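# Swing the coffee maker lid fully open, then let go

## Task

Raise the coffee maker's lid until it is completely open, and finish with neither hand in contact with the coffee maker.

## Robot and tools

Robot: two arms, left_arm and right_arm, each ending in a five-finger hand (right_arm a right hand, left_arm its mirror image). Base poses in the scene frame: left_arm at (+0.039, +0.337, 0) m, right_arm at (+0.040, -0.339, 0) m, both facing almost straight along +x. A camera stand sits behind the arms.

Frame: the scene frame has its origin at table-top height, halfway between the nominal bases. +x points out over the table, +y toward left_arm, +z up. Arm names do not match image sides. All printed positions (metres), orientations (quat_wxyz) and offset axes use this frame. Readings may be a few cm off, more at long reach.

Hand point: a point fixed to the palm, 0.05 m in front of it and 0.15 m from the wrist mount. Its +z runs along the straight fingers (fingertips reach 0.06-0.07 m beyond it), +y leaves the palm, and +x runs across the palm away from the thumb on the right hand, toward the thumb on the left hand. Finger centre lines sit 0.06 m behind the point along -y. A wrist bracket on the little-finger side can strike objects.

A row is 28 numbers, each in [-1, 1], always for both arms: left dx, dy, dz, rx, ry, rz, then left little, ring, middle, index, thumb_bend, thumb_turn, force_limit, speed; then the same 14 for the right arm. The six pose numbers are an offset, not a pose: measured from that arm's Hand target at the moment the action (or move) begins, along scene axes, with 1.0 = 0.6 m for dx/dy/dz and 180 degrees for the rotation vector rx/ry/rz (rotation about the Hand target's position). All zeros re-requests the current Hand target. Hand numbers are absolute targets: fingers +1 straight, -1 curled; thumb_bend +1 straight, -1 fully bent; thumb_turn +1 beside the palm, -1 across in front of it. force_limit maps -1..+1 to about 0..10 N (0..15 N for the two thumb motors); speed goes from near zero at -1 to full at +0.48 and above. There is no 'unchanged' value: resend the hand's eight numbers from the last row executed for it, or, if none has run yet, its hand_measured six values plus hand_force_limit and hand_speed.

execute_actions(actions, cameras): actions is a list of actions; each action is a list of 1 to 15 rows, one per 1/30 s step, and a short action repeats its last row to fill 15 steps. Every row in an action is measured from the same start Hand target, so rows are not cumulative, but consecutive actions are. An empty list returns images without moving.

move(target, speed, blend, blocking, cameras): target is one 28-number row or a list of up to 15 rows; every row's offsets count from the Hand targets at the move's start. The hand points travel in straight lines, all finishing together, at least 0.5 s, cut off at 10 s. speed is m/s (0.002 to 4.3, default 0.25; turning up to twice that in rad/s), one value or one per target. blend in metres rounds corners; 0 stops at each target. blocking=false returns after about 0.5 s while motion continues. Moves do not avoid obstacles or the other arm; steer clear of each arm's own base.

wait(seconds 0 to 10), stop() brakes a running move, zoom_image(camera, region [x0, y0, x1, y1] in pixels, at most 504 by 504, from the newest images), show_instructions() shows the reference pages, finished_scene(scene=1) ends irreversibly.

Cameras: cam_head_left, cam_head_right, cam_high, cam_left_wrist, cam_right_wrist (all 672x504). cameras=["all"] for all, [] for none.

Results: per arm end_effector_position and end_effector_quat_wxyz, Hand target (the commanded pose after clipping; next offsets build on it), joint positions, velocities and torques, motor temperatures, and per hand hand_measured, hand_stopped_by (moving, target, force, stalled, fault) and hand_load_n (positive when pushed open), in the little..thumb_turn order. A move adds a 'move:' line: done, off_target, moving, held or fault, plus limits such as paced or held. Done means at rest within 10 mm and 2 degrees; neither done nor off_target tells you about contact.

Behaviour: each step the orientation command is clipped to 40 degrees from the measured one. Arms settle 1-3 cm (sometimes 5) short, usually low, without any contact; resend zeros or the missing offset. Small commands may not move anything. A blocked arm keeps pressing; command a target back behind the hand point to release. Fingers keep moving after an action until target or force_limit, then lock; close slowly (speed -0.94 or below) for a gentle grip. A handle down to about 0.025 m can be held; thumb across the palm grips 0.035-0.065 m objects.

Avoid: slamming or hard pressing on the coffee maker or the table, letting the lid drop or be flung, pushing anything out of the work area, any contact between the two arms, overloading fingers, and long stretched or straining poses (motors warn at 85 °C and the arm drops at 100 °C). Loose objects can be nudged by outside pushes. Before finishing, make sure the lid is fully open and both hands are clear of the machine.

Each tool is called after "Request:" in YAML: its name, and indented under it one key for each argument.

Reference images:

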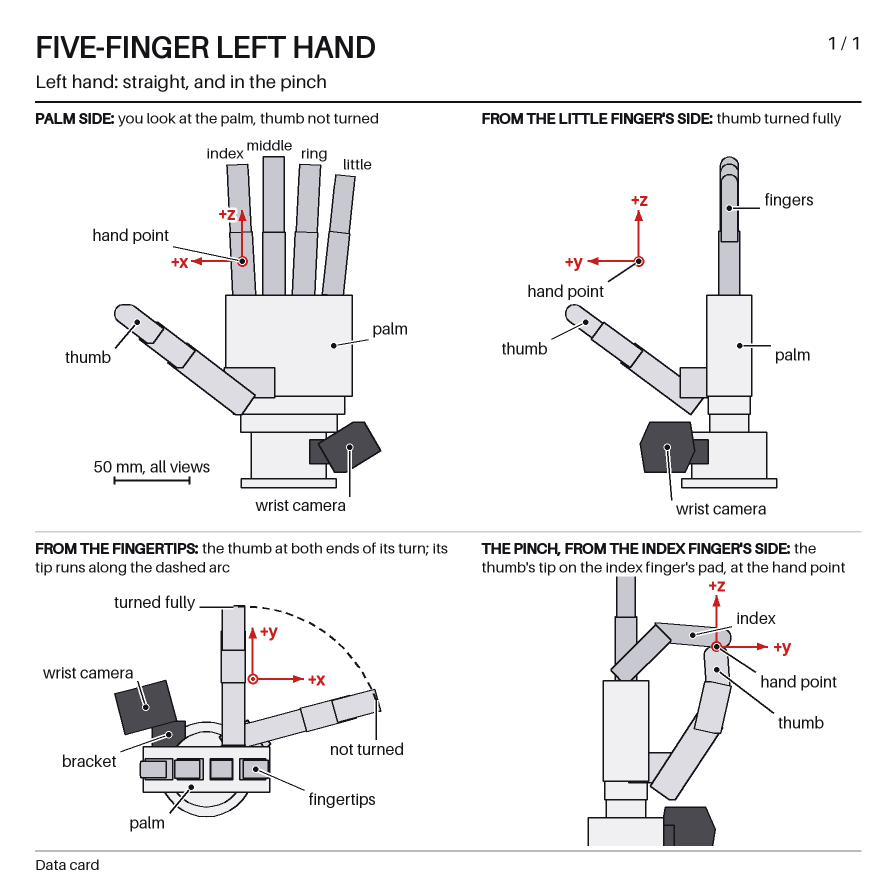

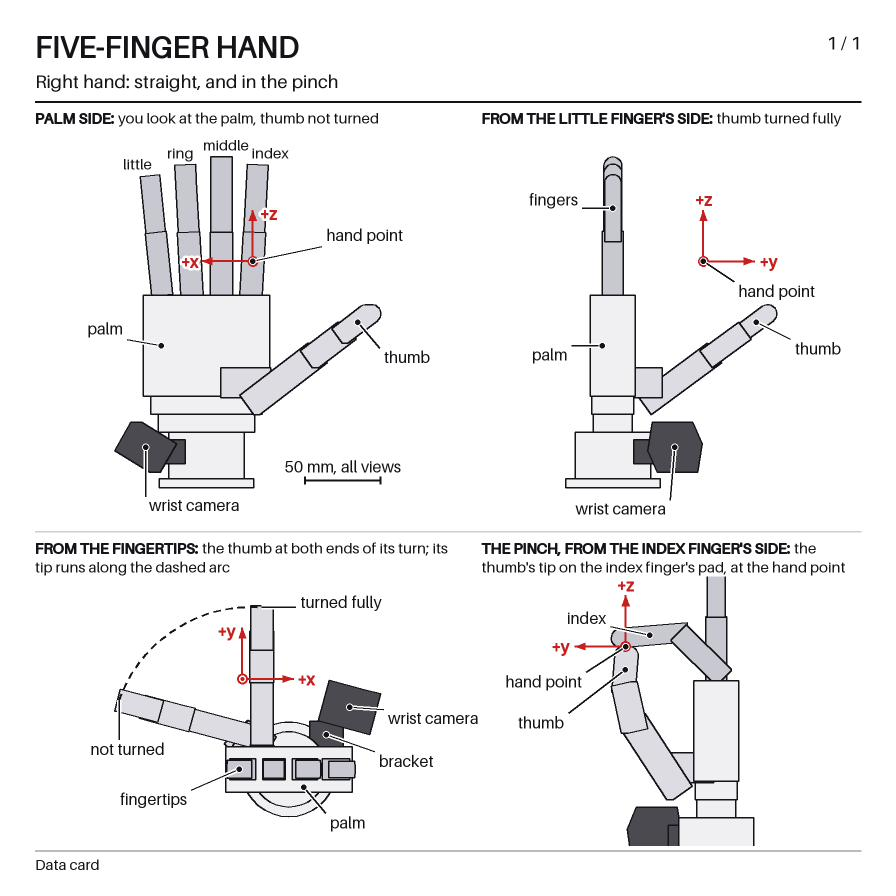

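## Session

Request:
execute_actions:
  actions: []

Scene clock: 0.00 s.
left_arm: end_effector_position=(+0.2298, +0.5595, +0.1350) hand_measured=(+1.000, +1.000, +1.000, +1.000, +1.000, +1.000) hand_load_n=(+0.0, +0.0, +0.0, +0.0, +0.0, +0.0) hand_stopped_by=(target, target, target, target, target, target) hand_force_limit=0.00 hand_speed=-0.80 end_effector_quat_wxyz=(+0.008, +0.751, +0.660, +0.016) | right_arm: end_effector_position=(+0.6589, -0.3889, +0.3051) hand_measured=(+1.000, +1.000, +1.000, +1.000, +1.000, +1.000) hand_load_n=(+0.0, +0.0, +0.0, +0.0, +0.0, +0.0) hand_stopped_by=(target, target, target, target, target, target) hand_force_limit=0.00 hand_speed=-0.80 end_effector_quat_wxyz=(-0.422, +0.421, -0.495, +0.632)
Joint positions: left_arm=[1.001 0.947 0.744 -1.342 0.025 -1.988] | right_arm=[-0.046 1.374 0.855 0.678 0.234 -0.153]
Joint velocities: within noise
Joint torques (N m): no reading
Motor temperatures (°C): left_arm=[27 26 22 20 22 19] | right_arm=[29 27 22 23 23 21]
Heat: left arm: hottest waist 27 °C; right arm: hottest waist 29 °C.
Hand target: left_arm +0.2339, +0.5663, +0.1451; +0.005, +0.751, +0.660, +0.027 | right_arm +0.6643, -0.3891, +0.3237; -0.430, +0.411, -0.488, +0.639

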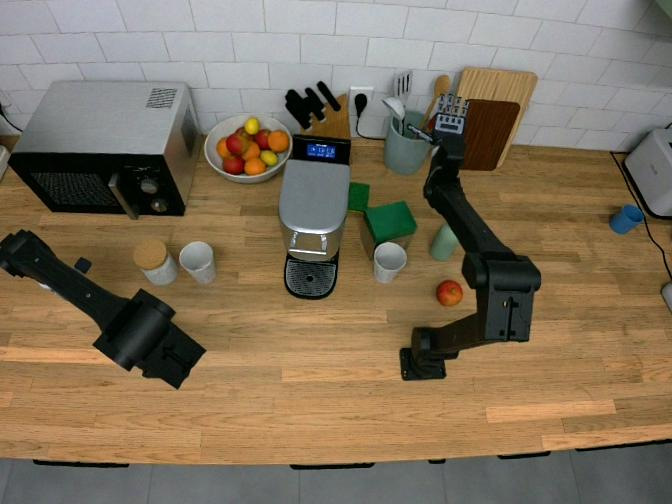

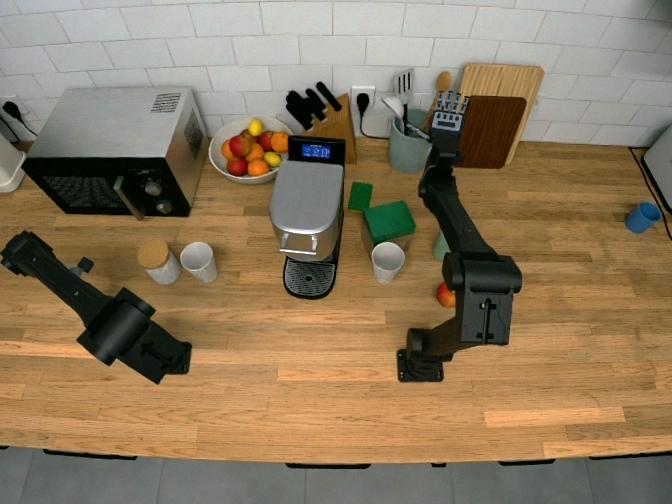

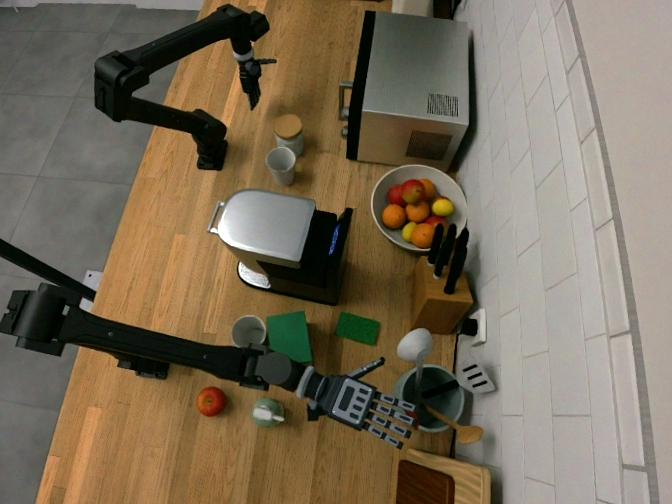

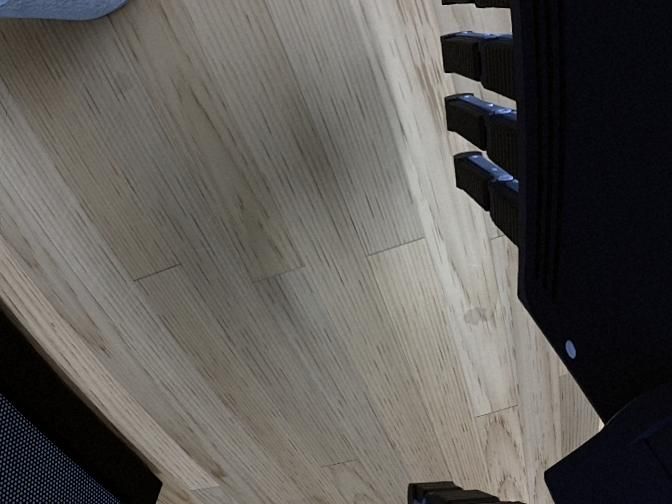

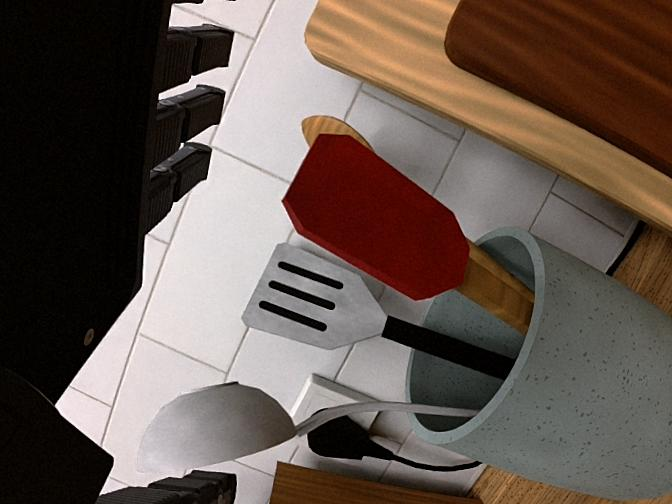

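Request:
zoom_image:
  camera: "cam_head_left"
  region: [230, 110, 430, 310]

Request:
zoom_image:
  camera: "cam_high"
  region: [190, 160, 390, 330]

Request:
zoom_image:
  camera: "cam_head_right"
  region: [230, 110, 430, 310]

Scaled by 2.520 from the camera's 672x504 image, which has a finer 960x720 frame.

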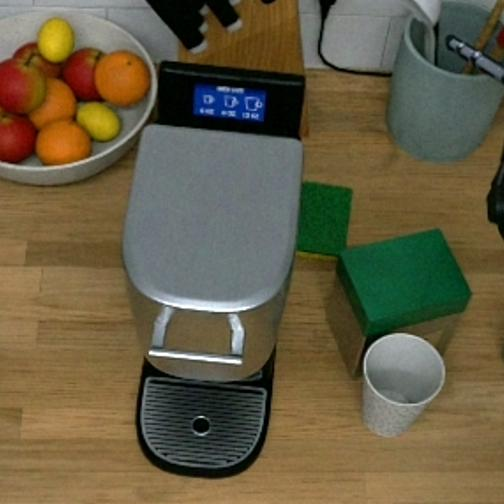

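Scaled by 2.520 from the camera's 672x504 image, which has a finer 960x720 frame.

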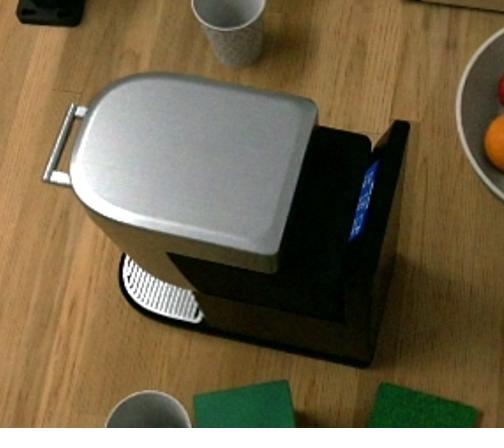

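Scaled by 2.520 from the camera's 672x504 image, which has a finer 960x720 frame.

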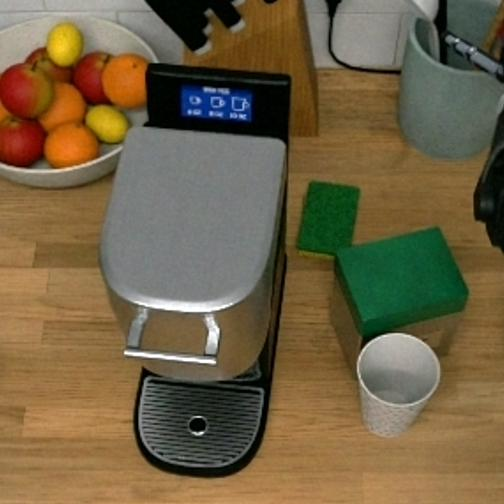

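Request:
zoom_image:
  camera: "cam_high"
  region: [200, 180, 290, 260]

Request:
zoom_image:
  camera: "cam_head_left"
  region: [265, 180, 365, 305]

Request:
zoom_image:
  camera: "cam_high"
  region: [80, 0, 320, 200]

Request:
zoom_image:
  camera: "cam_head_left"
  region: [0, 200, 250, 400]

Request:
zoom_image:
  camera: "cam_head_left"
  region: [360, 60, 560, 400]

Scaled by 5.600 from the camera's 672x504 image, which has a finer 960x720 frame.

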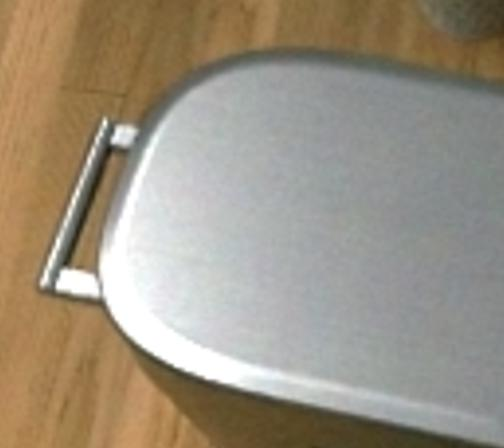

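Scaled by 4.032 from the camera's 672x504 image, which has a finer 960x720 frame.

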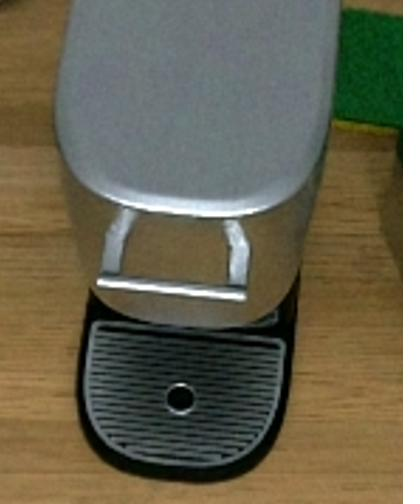

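Scaled by 2.100 from the camera's 672x504 image, which has a finer 960x720 frame.

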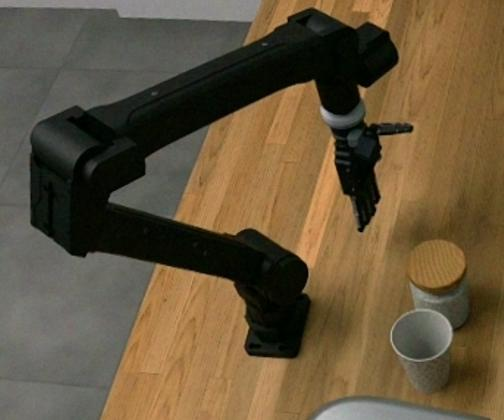

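Scaled by 2.016 from the camera's 672x504 image, which has a finer 960x720 frame.

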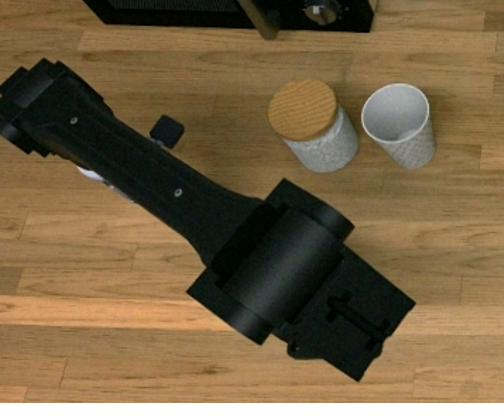

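Scaled by 1.482 from the camera's 672x504 image, which has a finer 960x720 frame.

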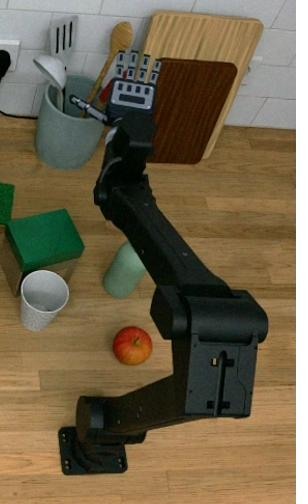

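Request:
move:
  target: [0.11, -0.344, 0.325, 0.2294, -0.3047, -0.5276, -1, -1, 1, 1, 1, 1, 0, 0, 0, 0, 0, 0, 0, 0, 1, 1, 1, 1, 1, 1, 0, -0.8]
  speed: 0.4
  cameras: ["all"]

Scene clock: 10.23 s.
left_arm: end_effector_position=(+0.2950, +0.3566, +0.3200) hand_measured=(-1.000, -1.000, +1.000, +1.000, +1.000, +1.000) hand_load_n=(+0.0, +0.0, +0.0, +0.0, +0.0, +0.0) hand_stopped_by=(target, target, target, target, target, target) hand_force_limit=0.00 hand_speed=0.00 end_effector_quat_wxyz=(+0.082, +0.848, -0.161, +0.498) | right_arm: end_effector_position=(+0.6589, -0.3889, +0.3051) hand_measured=(+1.000, +1.000, +1.000, +1.000, +1.000, +1.000) hand_load_n=(+0.0, +0.0, +0.0, +0.0, +0.0, -0.5) hand_stopped_by=(target, target, target, target, target, target) hand_force_limit=0.00 hand_speed=-0.80 end_effector_quat_wxyz=(-0.422, +0.421, -0.495, +0.632)
Joint positions: left_arm=[0.907 0.651 0.76 -1.211 0.989 -0.521] | right_arm=[-0.046 1.374 0.855 0.678 0.234 -0.153]
Joint torques (N m): left_arm=[0.97 -0.62 11.56 1.1 0.63 0.2] | right_arm=[1.26 -8.47 11.51 2 0.07 0.03]
Heat: left arm: hottest waist 27 °C; right arm: hottest waist 28 °C.
Hand target: left_arm +0.2998, +0.3598, +0.3400; +0.059, +0.838, -0.186, +0.509 | right_arm +0.6643, -0.3891, +0.3237; -0.430, +0.411, -0.488, +0.639
Off the commanded pose: left_arm 0.021 m, 4 deg | right_arm 0.019 m, 2 deg.
move: off_target (left_arm, right_arm)

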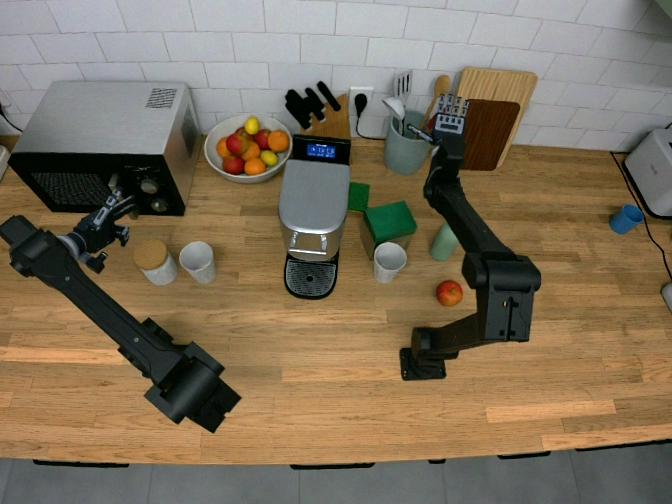

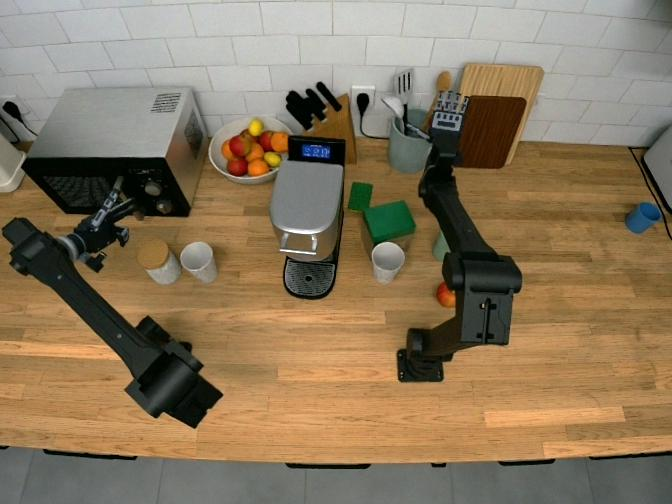

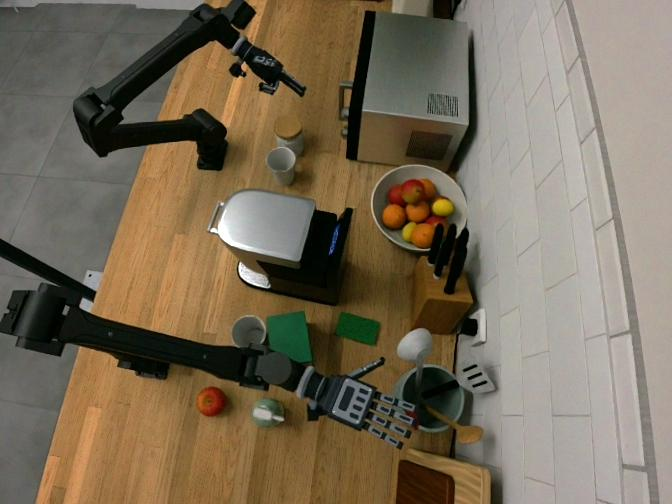

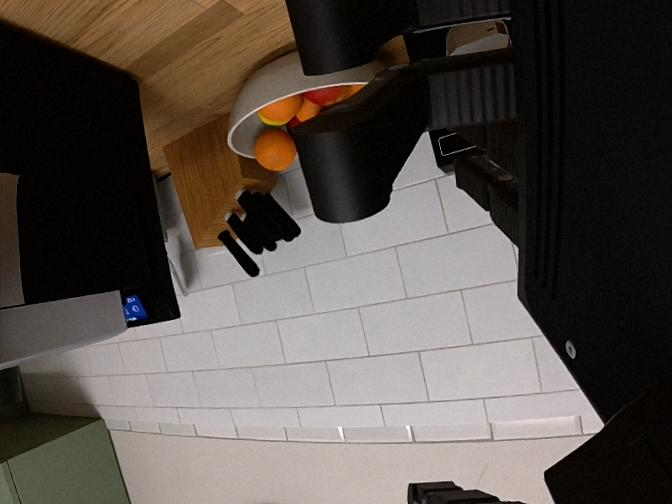

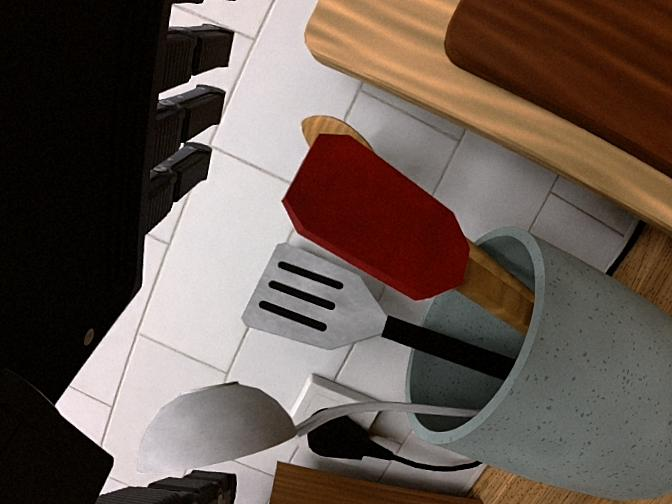

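Request:
move:
  target: [-0.15, -0.333, -0.133, 0.0958, -0.399, -0.43, -1, -1, 1, 1, 1, 1, 0, 0, 0, 0, 0, 0, 0, 0, 1, 1, 1, 1, 1, 1, 0, -0.8]
  speed: 0.4
  cameras: ["all"]

Scene clock: 14.67 s.
left_arm: end_effector_position=(+0.2088, +0.1596, +0.2597) hand_measured=(-1.000, -1.000, +1.000, +1.000, +1.000, +1.000) hand_load_n=(+0.0, +0.0, +0.0, +0.0, +0.0, +0.0) hand_stopped_by=(target, target, target, target, target, target) hand_force_limit=0.00 hand_speed=0.00 end_effector_quat_wxyz=(-0.096, -0.170, +0.686, -0.700) | right_arm: end_effector_position=(+0.6589, -0.3889, +0.3051) hand_measured=(+1.000, +1.000, +1.000, +1.000, +1.000, +1.000) hand_load_n=(+0.0, +0.0, +0.0, +0.0, +0.0, -0.5) hand_stopped_by=(target, target, target, target, target, target) hand_force_limit=0.00 hand_speed=-0.80 end_effector_quat_wxyz=(-0.422, +0.421, -0.495, +0.632)
Joint positions: left_arm=[0.084 0.679 0.502 -0.554 1.57 0.352] | right_arm=[-0.046 1.374 0.855 0.678 0.234 -0.153]
Joint torques (N m): left_arm=[0.97 -0.97 8.18 1.06 0.59 0.21] | right_arm=[1.38 -8.18 11.55 1.99 0.07 0]
Heat: left arm: hottest waist 27 °C; right arm: hottest waist 28 °C.
Hand target: left_arm +0.2099, +0.1601, +0.2602; -0.123, -0.124, +0.696, -0.697 | right_arm +0.6643, -0.3891, +0.3237; -0.430, +0.411, -0.488, +0.639
Off the commanded pose: left_arm 0.001 m, 6 deg | right_arm 0.019 m, 2 deg.
joint sent to its limit (left arm) — joint 5 (wrist yaw), upper limit. The joint targets are off in orientation, not in position.
move: off_target (left_arm, right_arm)

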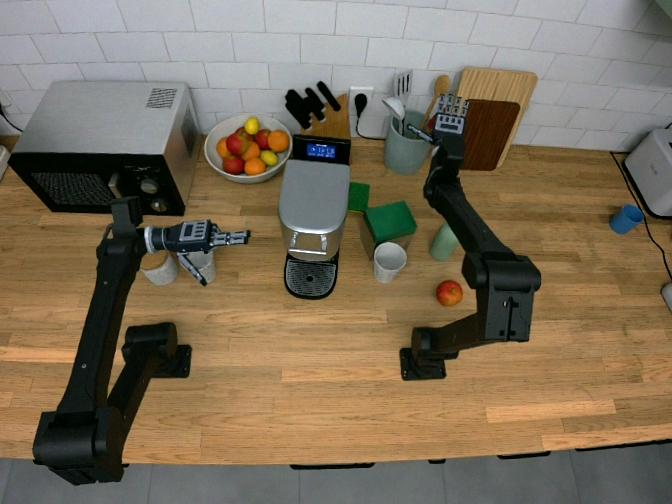

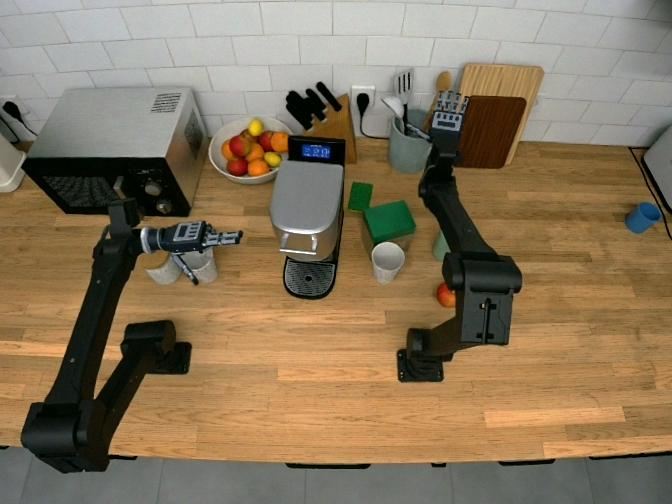

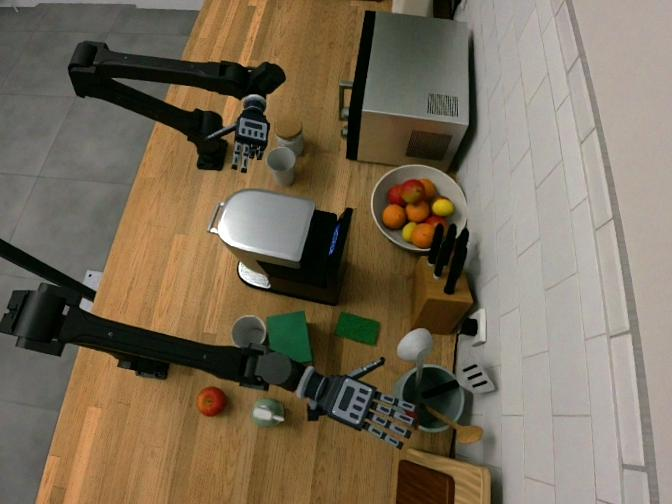

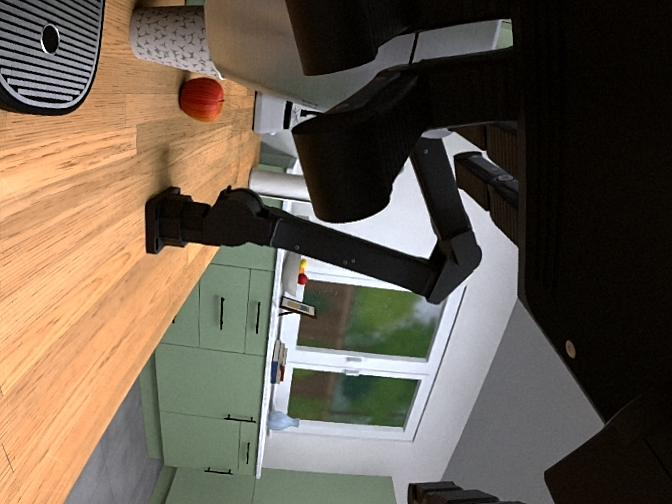

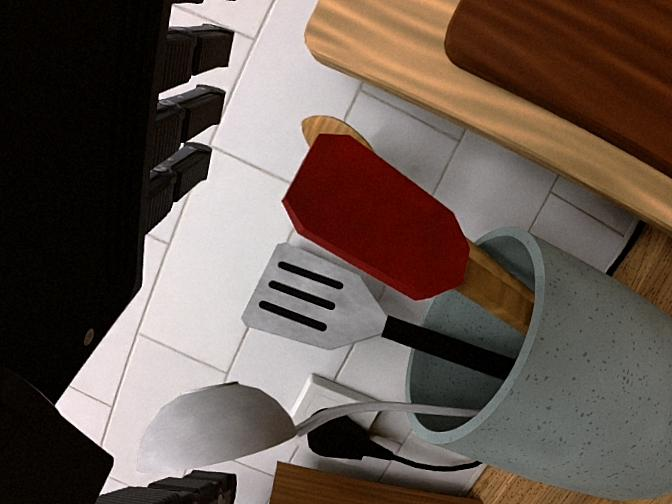

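Request:
zoom_image:
  camera: "cam_head_left"
  region: [200, 200, 350, 280]

Request:
zoom_image:
  camera: "cam_head_right"
  region: [200, 200, 350, 280]

Request:
zoom_image:
  camera: "cam_high"
  region: [190, 80, 330, 260]

Scaled by 3.360 from the camera's 672x504 image, which has a finer 960x720 frame.

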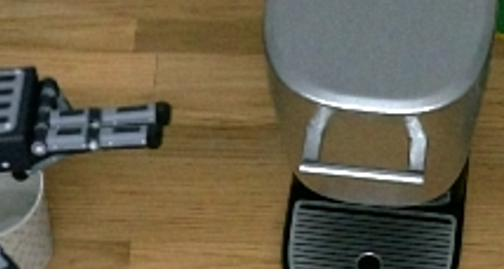

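Scaled by 3.360 from the camera's 672x504 image, which has a finer 960x720 frame.

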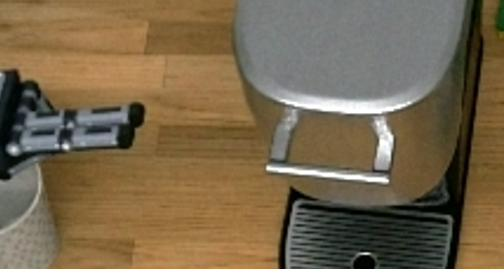

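Scaled by 2.800 from the camera's 672x504 image, which has a finer 960x720 frame.

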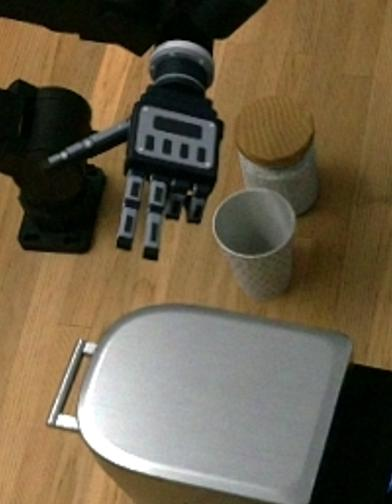

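Request:
move:
  target: [-0.113, -0.083, -0.025, 0, 0.3056, 0, -1, -1, -1, 1, 1, -1, 0, 0, 0, 0, 0, 0, 0, 0, 1, 1, 1, 1, 1, 1, 0, -0.8]
  speed: 0.3
  cameras: ["all"]

Scene clock: 21.07 s.
left_arm: end_effector_position=(+0.1385, +0.1102, +0.2447) hand_measured=(-1.000, -1.000, -1.000, +1.000, +1.000, -1.000) hand_load_n=(+0.0, +0.0, +0.0, +0.0, +0.0, -0.5) hand_stopped_by=(target, target, target, target, target, target) hand_force_limit=0.00 hand_speed=0.00 end_effector_quat_wxyz=(-0.427, -0.427, +0.570, -0.557) | right_arm: end_effector_position=(+0.6589, -0.3889, +0.3051) hand_measured=(+1.000, +1.000, +1.000, +1.000, +1.000, +1.000) hand_load_n=(+0.0, +0.0, +0.0, +0.0, +0.0, +0.0) hand_stopped_by=(target, target, target, target, target, target) hand_force_limit=0.00 hand_speed=-0.80 end_effector_quat_wxyz=(-0.422, +0.421, -0.495, +0.632)
Joint positions: left_arm=[-0.216 0.62 0.172 0.365 1.388 -1.215] | right_arm=[-0.046 1.374 0.855 0.678 0.234 -0.153]
Joint torques (N m): left_arm=[2.32 0.62 7.42 1.47 -0.19 -0.1] | right_arm=[1.32 -8.06 11.62 1.99 0.09 0.04]
Motor temperatures (°C): left_arm=[27 25 25 20 23 19] | right_arm=[28 27 28 24 23 20]
Heat: left arm: hottest waist 27 °C; right arm: hottest waist 28 °C.
Hand target: left_arm +0.1421, +0.1103, +0.2452; -0.430, -0.431, +0.561, -0.561 | right_arm +0.6643, -0.3891, +0.3237; -0.430, +0.411, -0.488, +0.639
Off the commanded pose: left_arm 0.004 m, 1 deg | right_arm 0.019 m, 2 deg.
move: off_target (right_arm)

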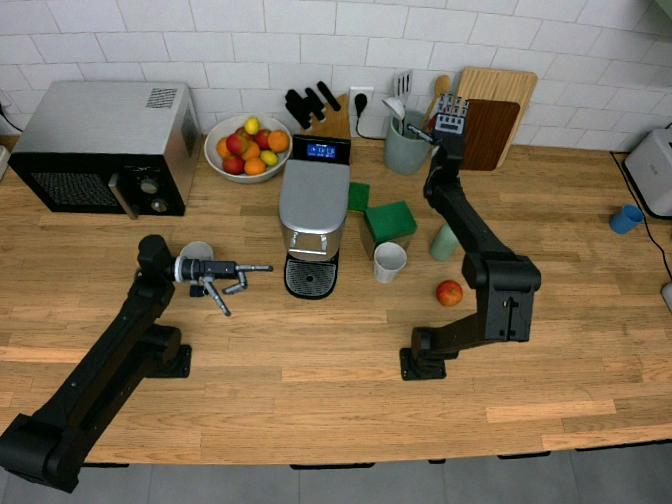

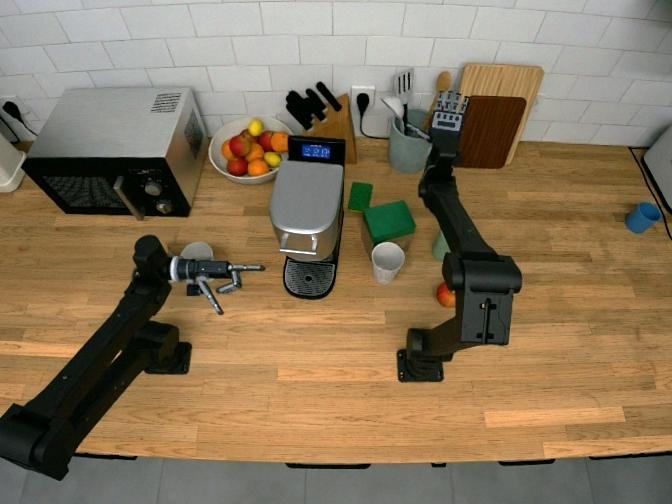

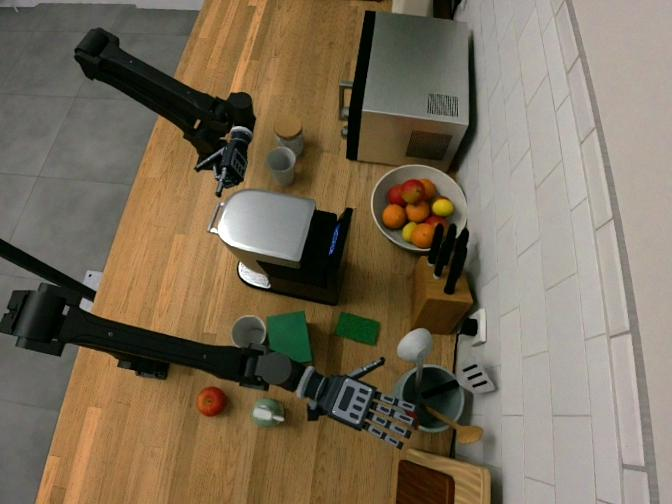

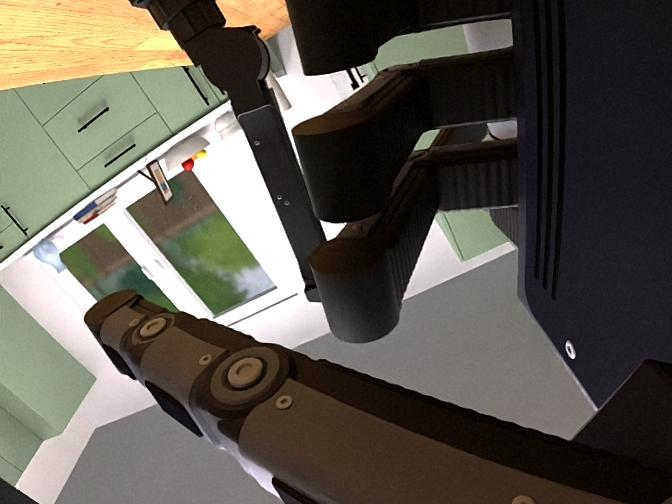

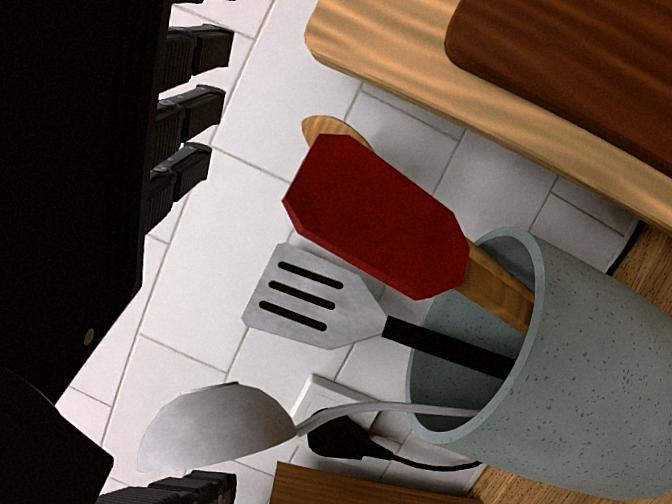

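Request:
zoom_image:
  camera: "cam_head_left"
  region: [200, 220, 350, 320]

Request:
zoom_image:
  camera: "cam_head_right"
  region: [200, 220, 350, 320]

Request:
zoom_image:
  camera: "cam_high"
  region: [180, 110, 300, 260]

Scaled by 3.360 from the camera's 672x504 image, which has a finer 960x720 frame.

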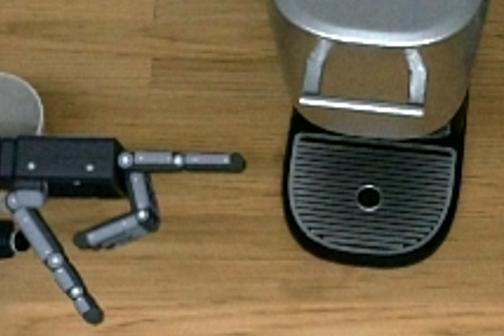

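Scaled by 3.360 from the camera's 672x504 image, which has a finer 960x720 frame.

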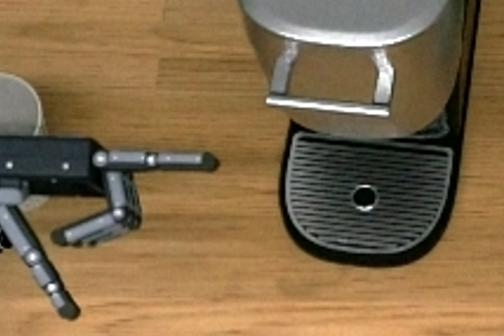

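Scaled by 3.360 from the camera's 672x504 image, which has a finer 960x720 frame.

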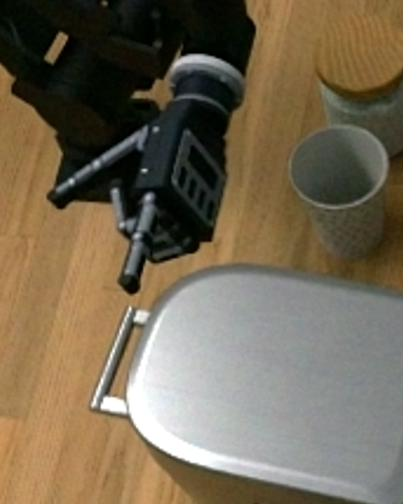

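Request:
move:
  target: [0.013, -0.155, 0, 0, 0, 0, -1, -1, -1, 1, 1, -1, 0, 0, 0, 0, 0, 0, 0, 0, 1, 1, 1, 1, 1, 1, 0, -0.8]
  speed: 0.2
  cameras: ["cam_head_left", "cam_head_right", "cam_high", "cam_left_wrist"]

Request:
zoom_image:
  camera: "cam_head_left"
  region: [220, 200, 370, 300]

Request:
zoom_image:
  camera: "cam_head_right"
  region: [220, 200, 370, 300]

Request:
zoom_image:
  camera: "cam_high"
  region: [180, 120, 300, 270]

Scene clock: 23.87 s.
left_arm: end_effector_position=(+0.1427, +0.0259, +0.2261) hand_measured=(-1.000, -1.000, -1.000, +1.000, +1.000, -1.000) hand_load_n=(+0.0, +0.0, +0.0, +0.0, +0.0, -0.5) hand_stopped_by=(target, target, target, target, target, target) hand_force_limit=0.00 hand_speed=0.00 end_effector_quat_wxyz=(-0.429, -0.446, +0.562, -0.549) | right_arm: end_effector_position=(+0.6589, -0.3889, +0.3051) hand_measured=(+1.000, +1.000, +1.000, +1.000, +1.000, +1.000) hand_load_n=(+0.5, +0.0, +0.0, +0.0, +0.0, +0.0) hand_stopped_by=(target, target, target, target, target, target) hand_force_limit=0.00 hand_speed=-0.80 end_effector_quat_wxyz=(-0.422, +0.421, -0.495, +0.632)
Joint positions: left_arm=[-0.625 0.909 0.192 0.665 0.962 -1.291] | right_arm=[-0.046 1.374 0.855 0.678 0.234 -0.153]
Joint torques (N m): left_arm=[0.91 -1.79 9.63 1.89 -0.24 -0.13] | right_arm=[1.26 -8.06 11.6 2.04 0.05 0.02]
Heat: left arm: hottest waist 27 °C; right arm: hottest waist 28 °C.
Hand target: left_arm +0.1499, +0.0173, +0.2452; -0.430, -0.431, +0.561, -0.561 | right_arm +0.6643, -0.3891, +0.3237; -0.430, +0.411, -0.488, +0.639
Off the commanded pose: left_arm 0.022 m, 2 deg | right_arm 0.019 m, 2 deg.
move: off_target (left_arm, right_arm)
Images, in order (width x height): cam_head_left 672x504, cam_head_right 672x504, cam_high 672x504, cam_left_wrist 672x504.

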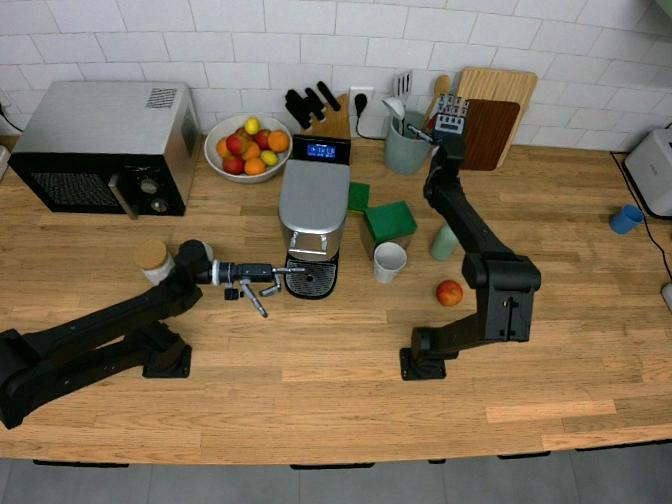

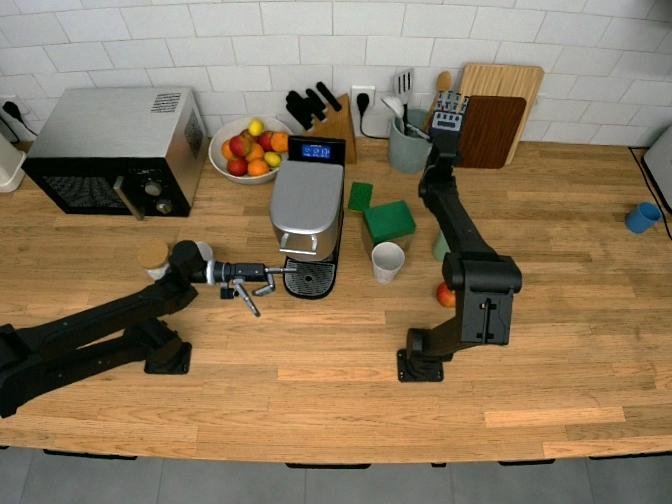

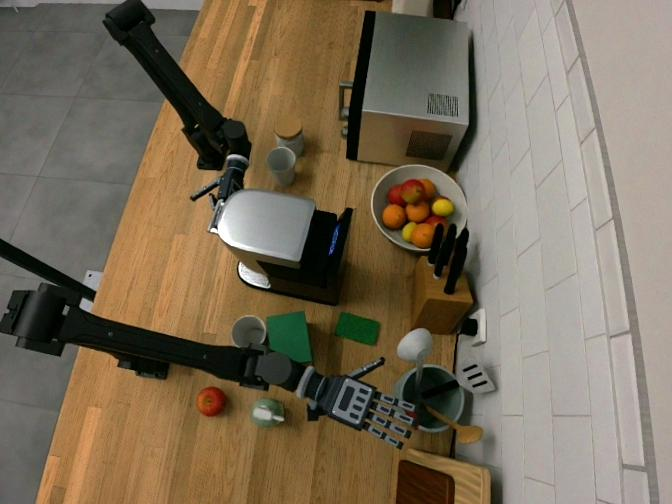

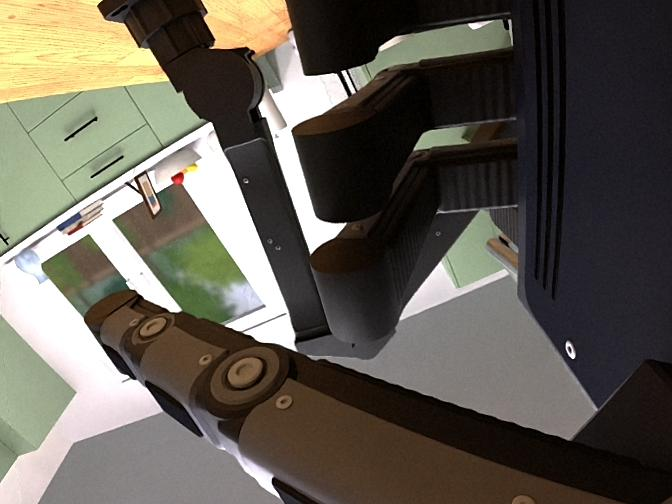

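Scaled by 3.360 from the camera's 672x504 image, which has a finer 960x720 frame.

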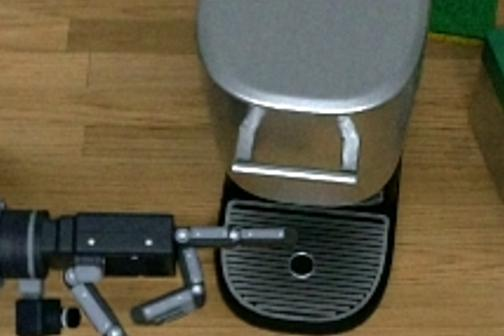

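Scaled by 3.360 from the camera's 672x504 image, which has a finer 960x720 frame.

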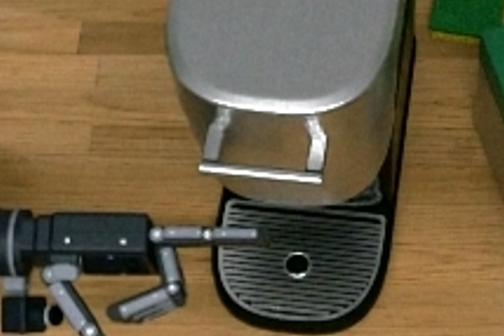

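Scaled by 3.360 from the camera's 672x504 image, which has a finer 960x720 frame.

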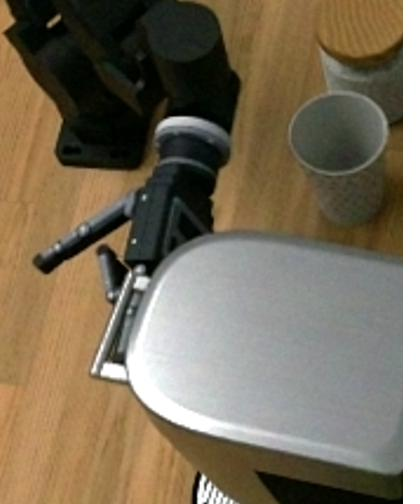

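Request:
move:
  target: [0.025, -0.023, 0.056, 0, 0, 0, -1, -1, -1, 1, 1, -1, 0, 0, 0, 0, 0, 0, 0, 0, 1, 1, 1, 1, 1, 1, 0, -0.8]
  speed: 0.12
  cameras: ["cam_head_left", "cam_head_right", "cam_high"]

Request:
zoom_image:
  camera: "cam_head_left"
  region: [220, 200, 370, 300]

Request:
zoom_image:
  camera: "cam_high"
  region: [180, 140, 300, 260]

Scene clock: 26.23 s.
left_arm: end_effector_position=(+0.1597, +0.0110, +0.2577) hand_measured=(-1.000, -1.000, -1.000, +1.000, +1.000, -1.000) hand_load_n=(+0.0, +0.0, +0.0, +0.0, +0.0, +0.0) hand_stopped_by=(target, target, target, target, target, target) hand_force_limit=0.00 hand_speed=0.00 end_effector_quat_wxyz=(-0.429, -0.444, +0.561, -0.551) | right_arm: end_effector_position=(+0.6589, -0.3889, +0.3051) hand_measured=(+1.000, +1.000, +1.000, +1.000, +1.000, +1.000) hand_load_n=(+0.0, +0.0, +0.0, +0.0, +0.0, -0.5) hand_stopped_by=(target, target, target, target, target, target) hand_force_limit=0.00 hand_speed=-0.80 end_effector_quat_wxyz=(-0.422, +0.421, -0.495, +0.632)
Joint positions: left_arm=[-0.637 0.904 0.289 0.574 0.95 -1.298] | right_arm=[-0.046 1.374 0.855 0.678 0.234 -0.153]
Joint torques (N m): left_arm=[0.91 -3.37 10.28 0.99 -0.23 -0.08] | right_arm=[1.14 -8.35 11.63 1.99 0.08 0.05]
Heat: left arm: hottest waist 27 °C; right arm: hottest elbow 29 °C.
Hand target: left_arm +0.1649, +0.0035, +0.2787; -0.430, -0.431, +0.561, -0.561 | right_arm +0.6643, -0.3891, +0.3237; -0.430, +0.411, -0.488, +0.639
Off the commanded pose: left_arm 0.023 m, 2 deg | right_arm 0.019 m, 2 deg.
move: off_target (left_arm, right_arm)
Images, in order (width x height): cam_head_left 672x504, cam_head_right 672x504, cam_high 672x504.

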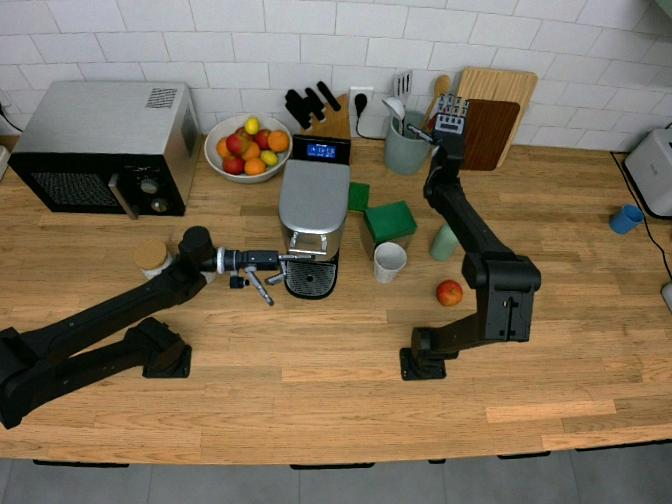

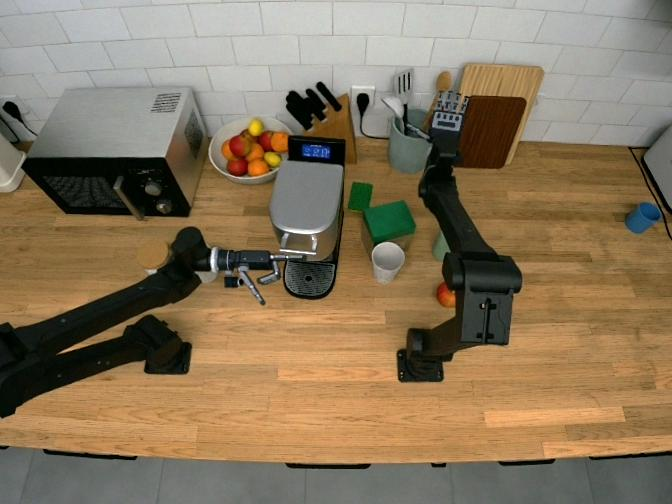

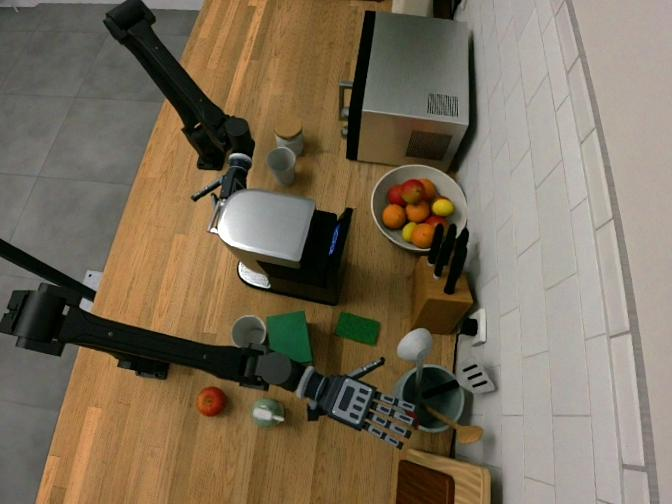

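Scaled by 3.360 from the camera's 672x504 image, which has a finer 960x720 frame.

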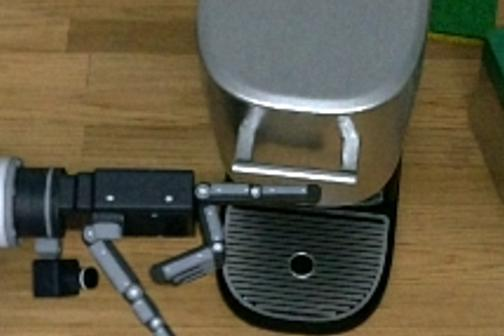

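Scaled by 4.200 from the camera's 672x504 image, which has a finer 960x720 frame.

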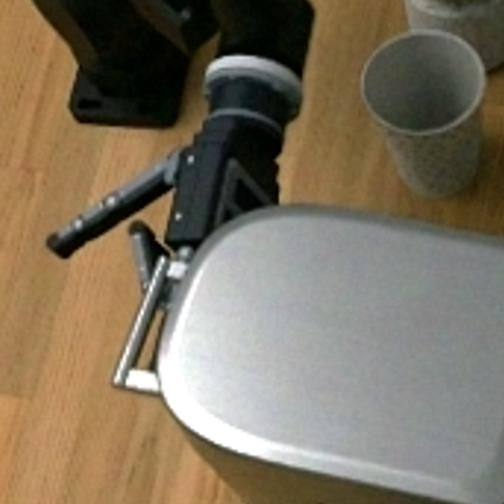

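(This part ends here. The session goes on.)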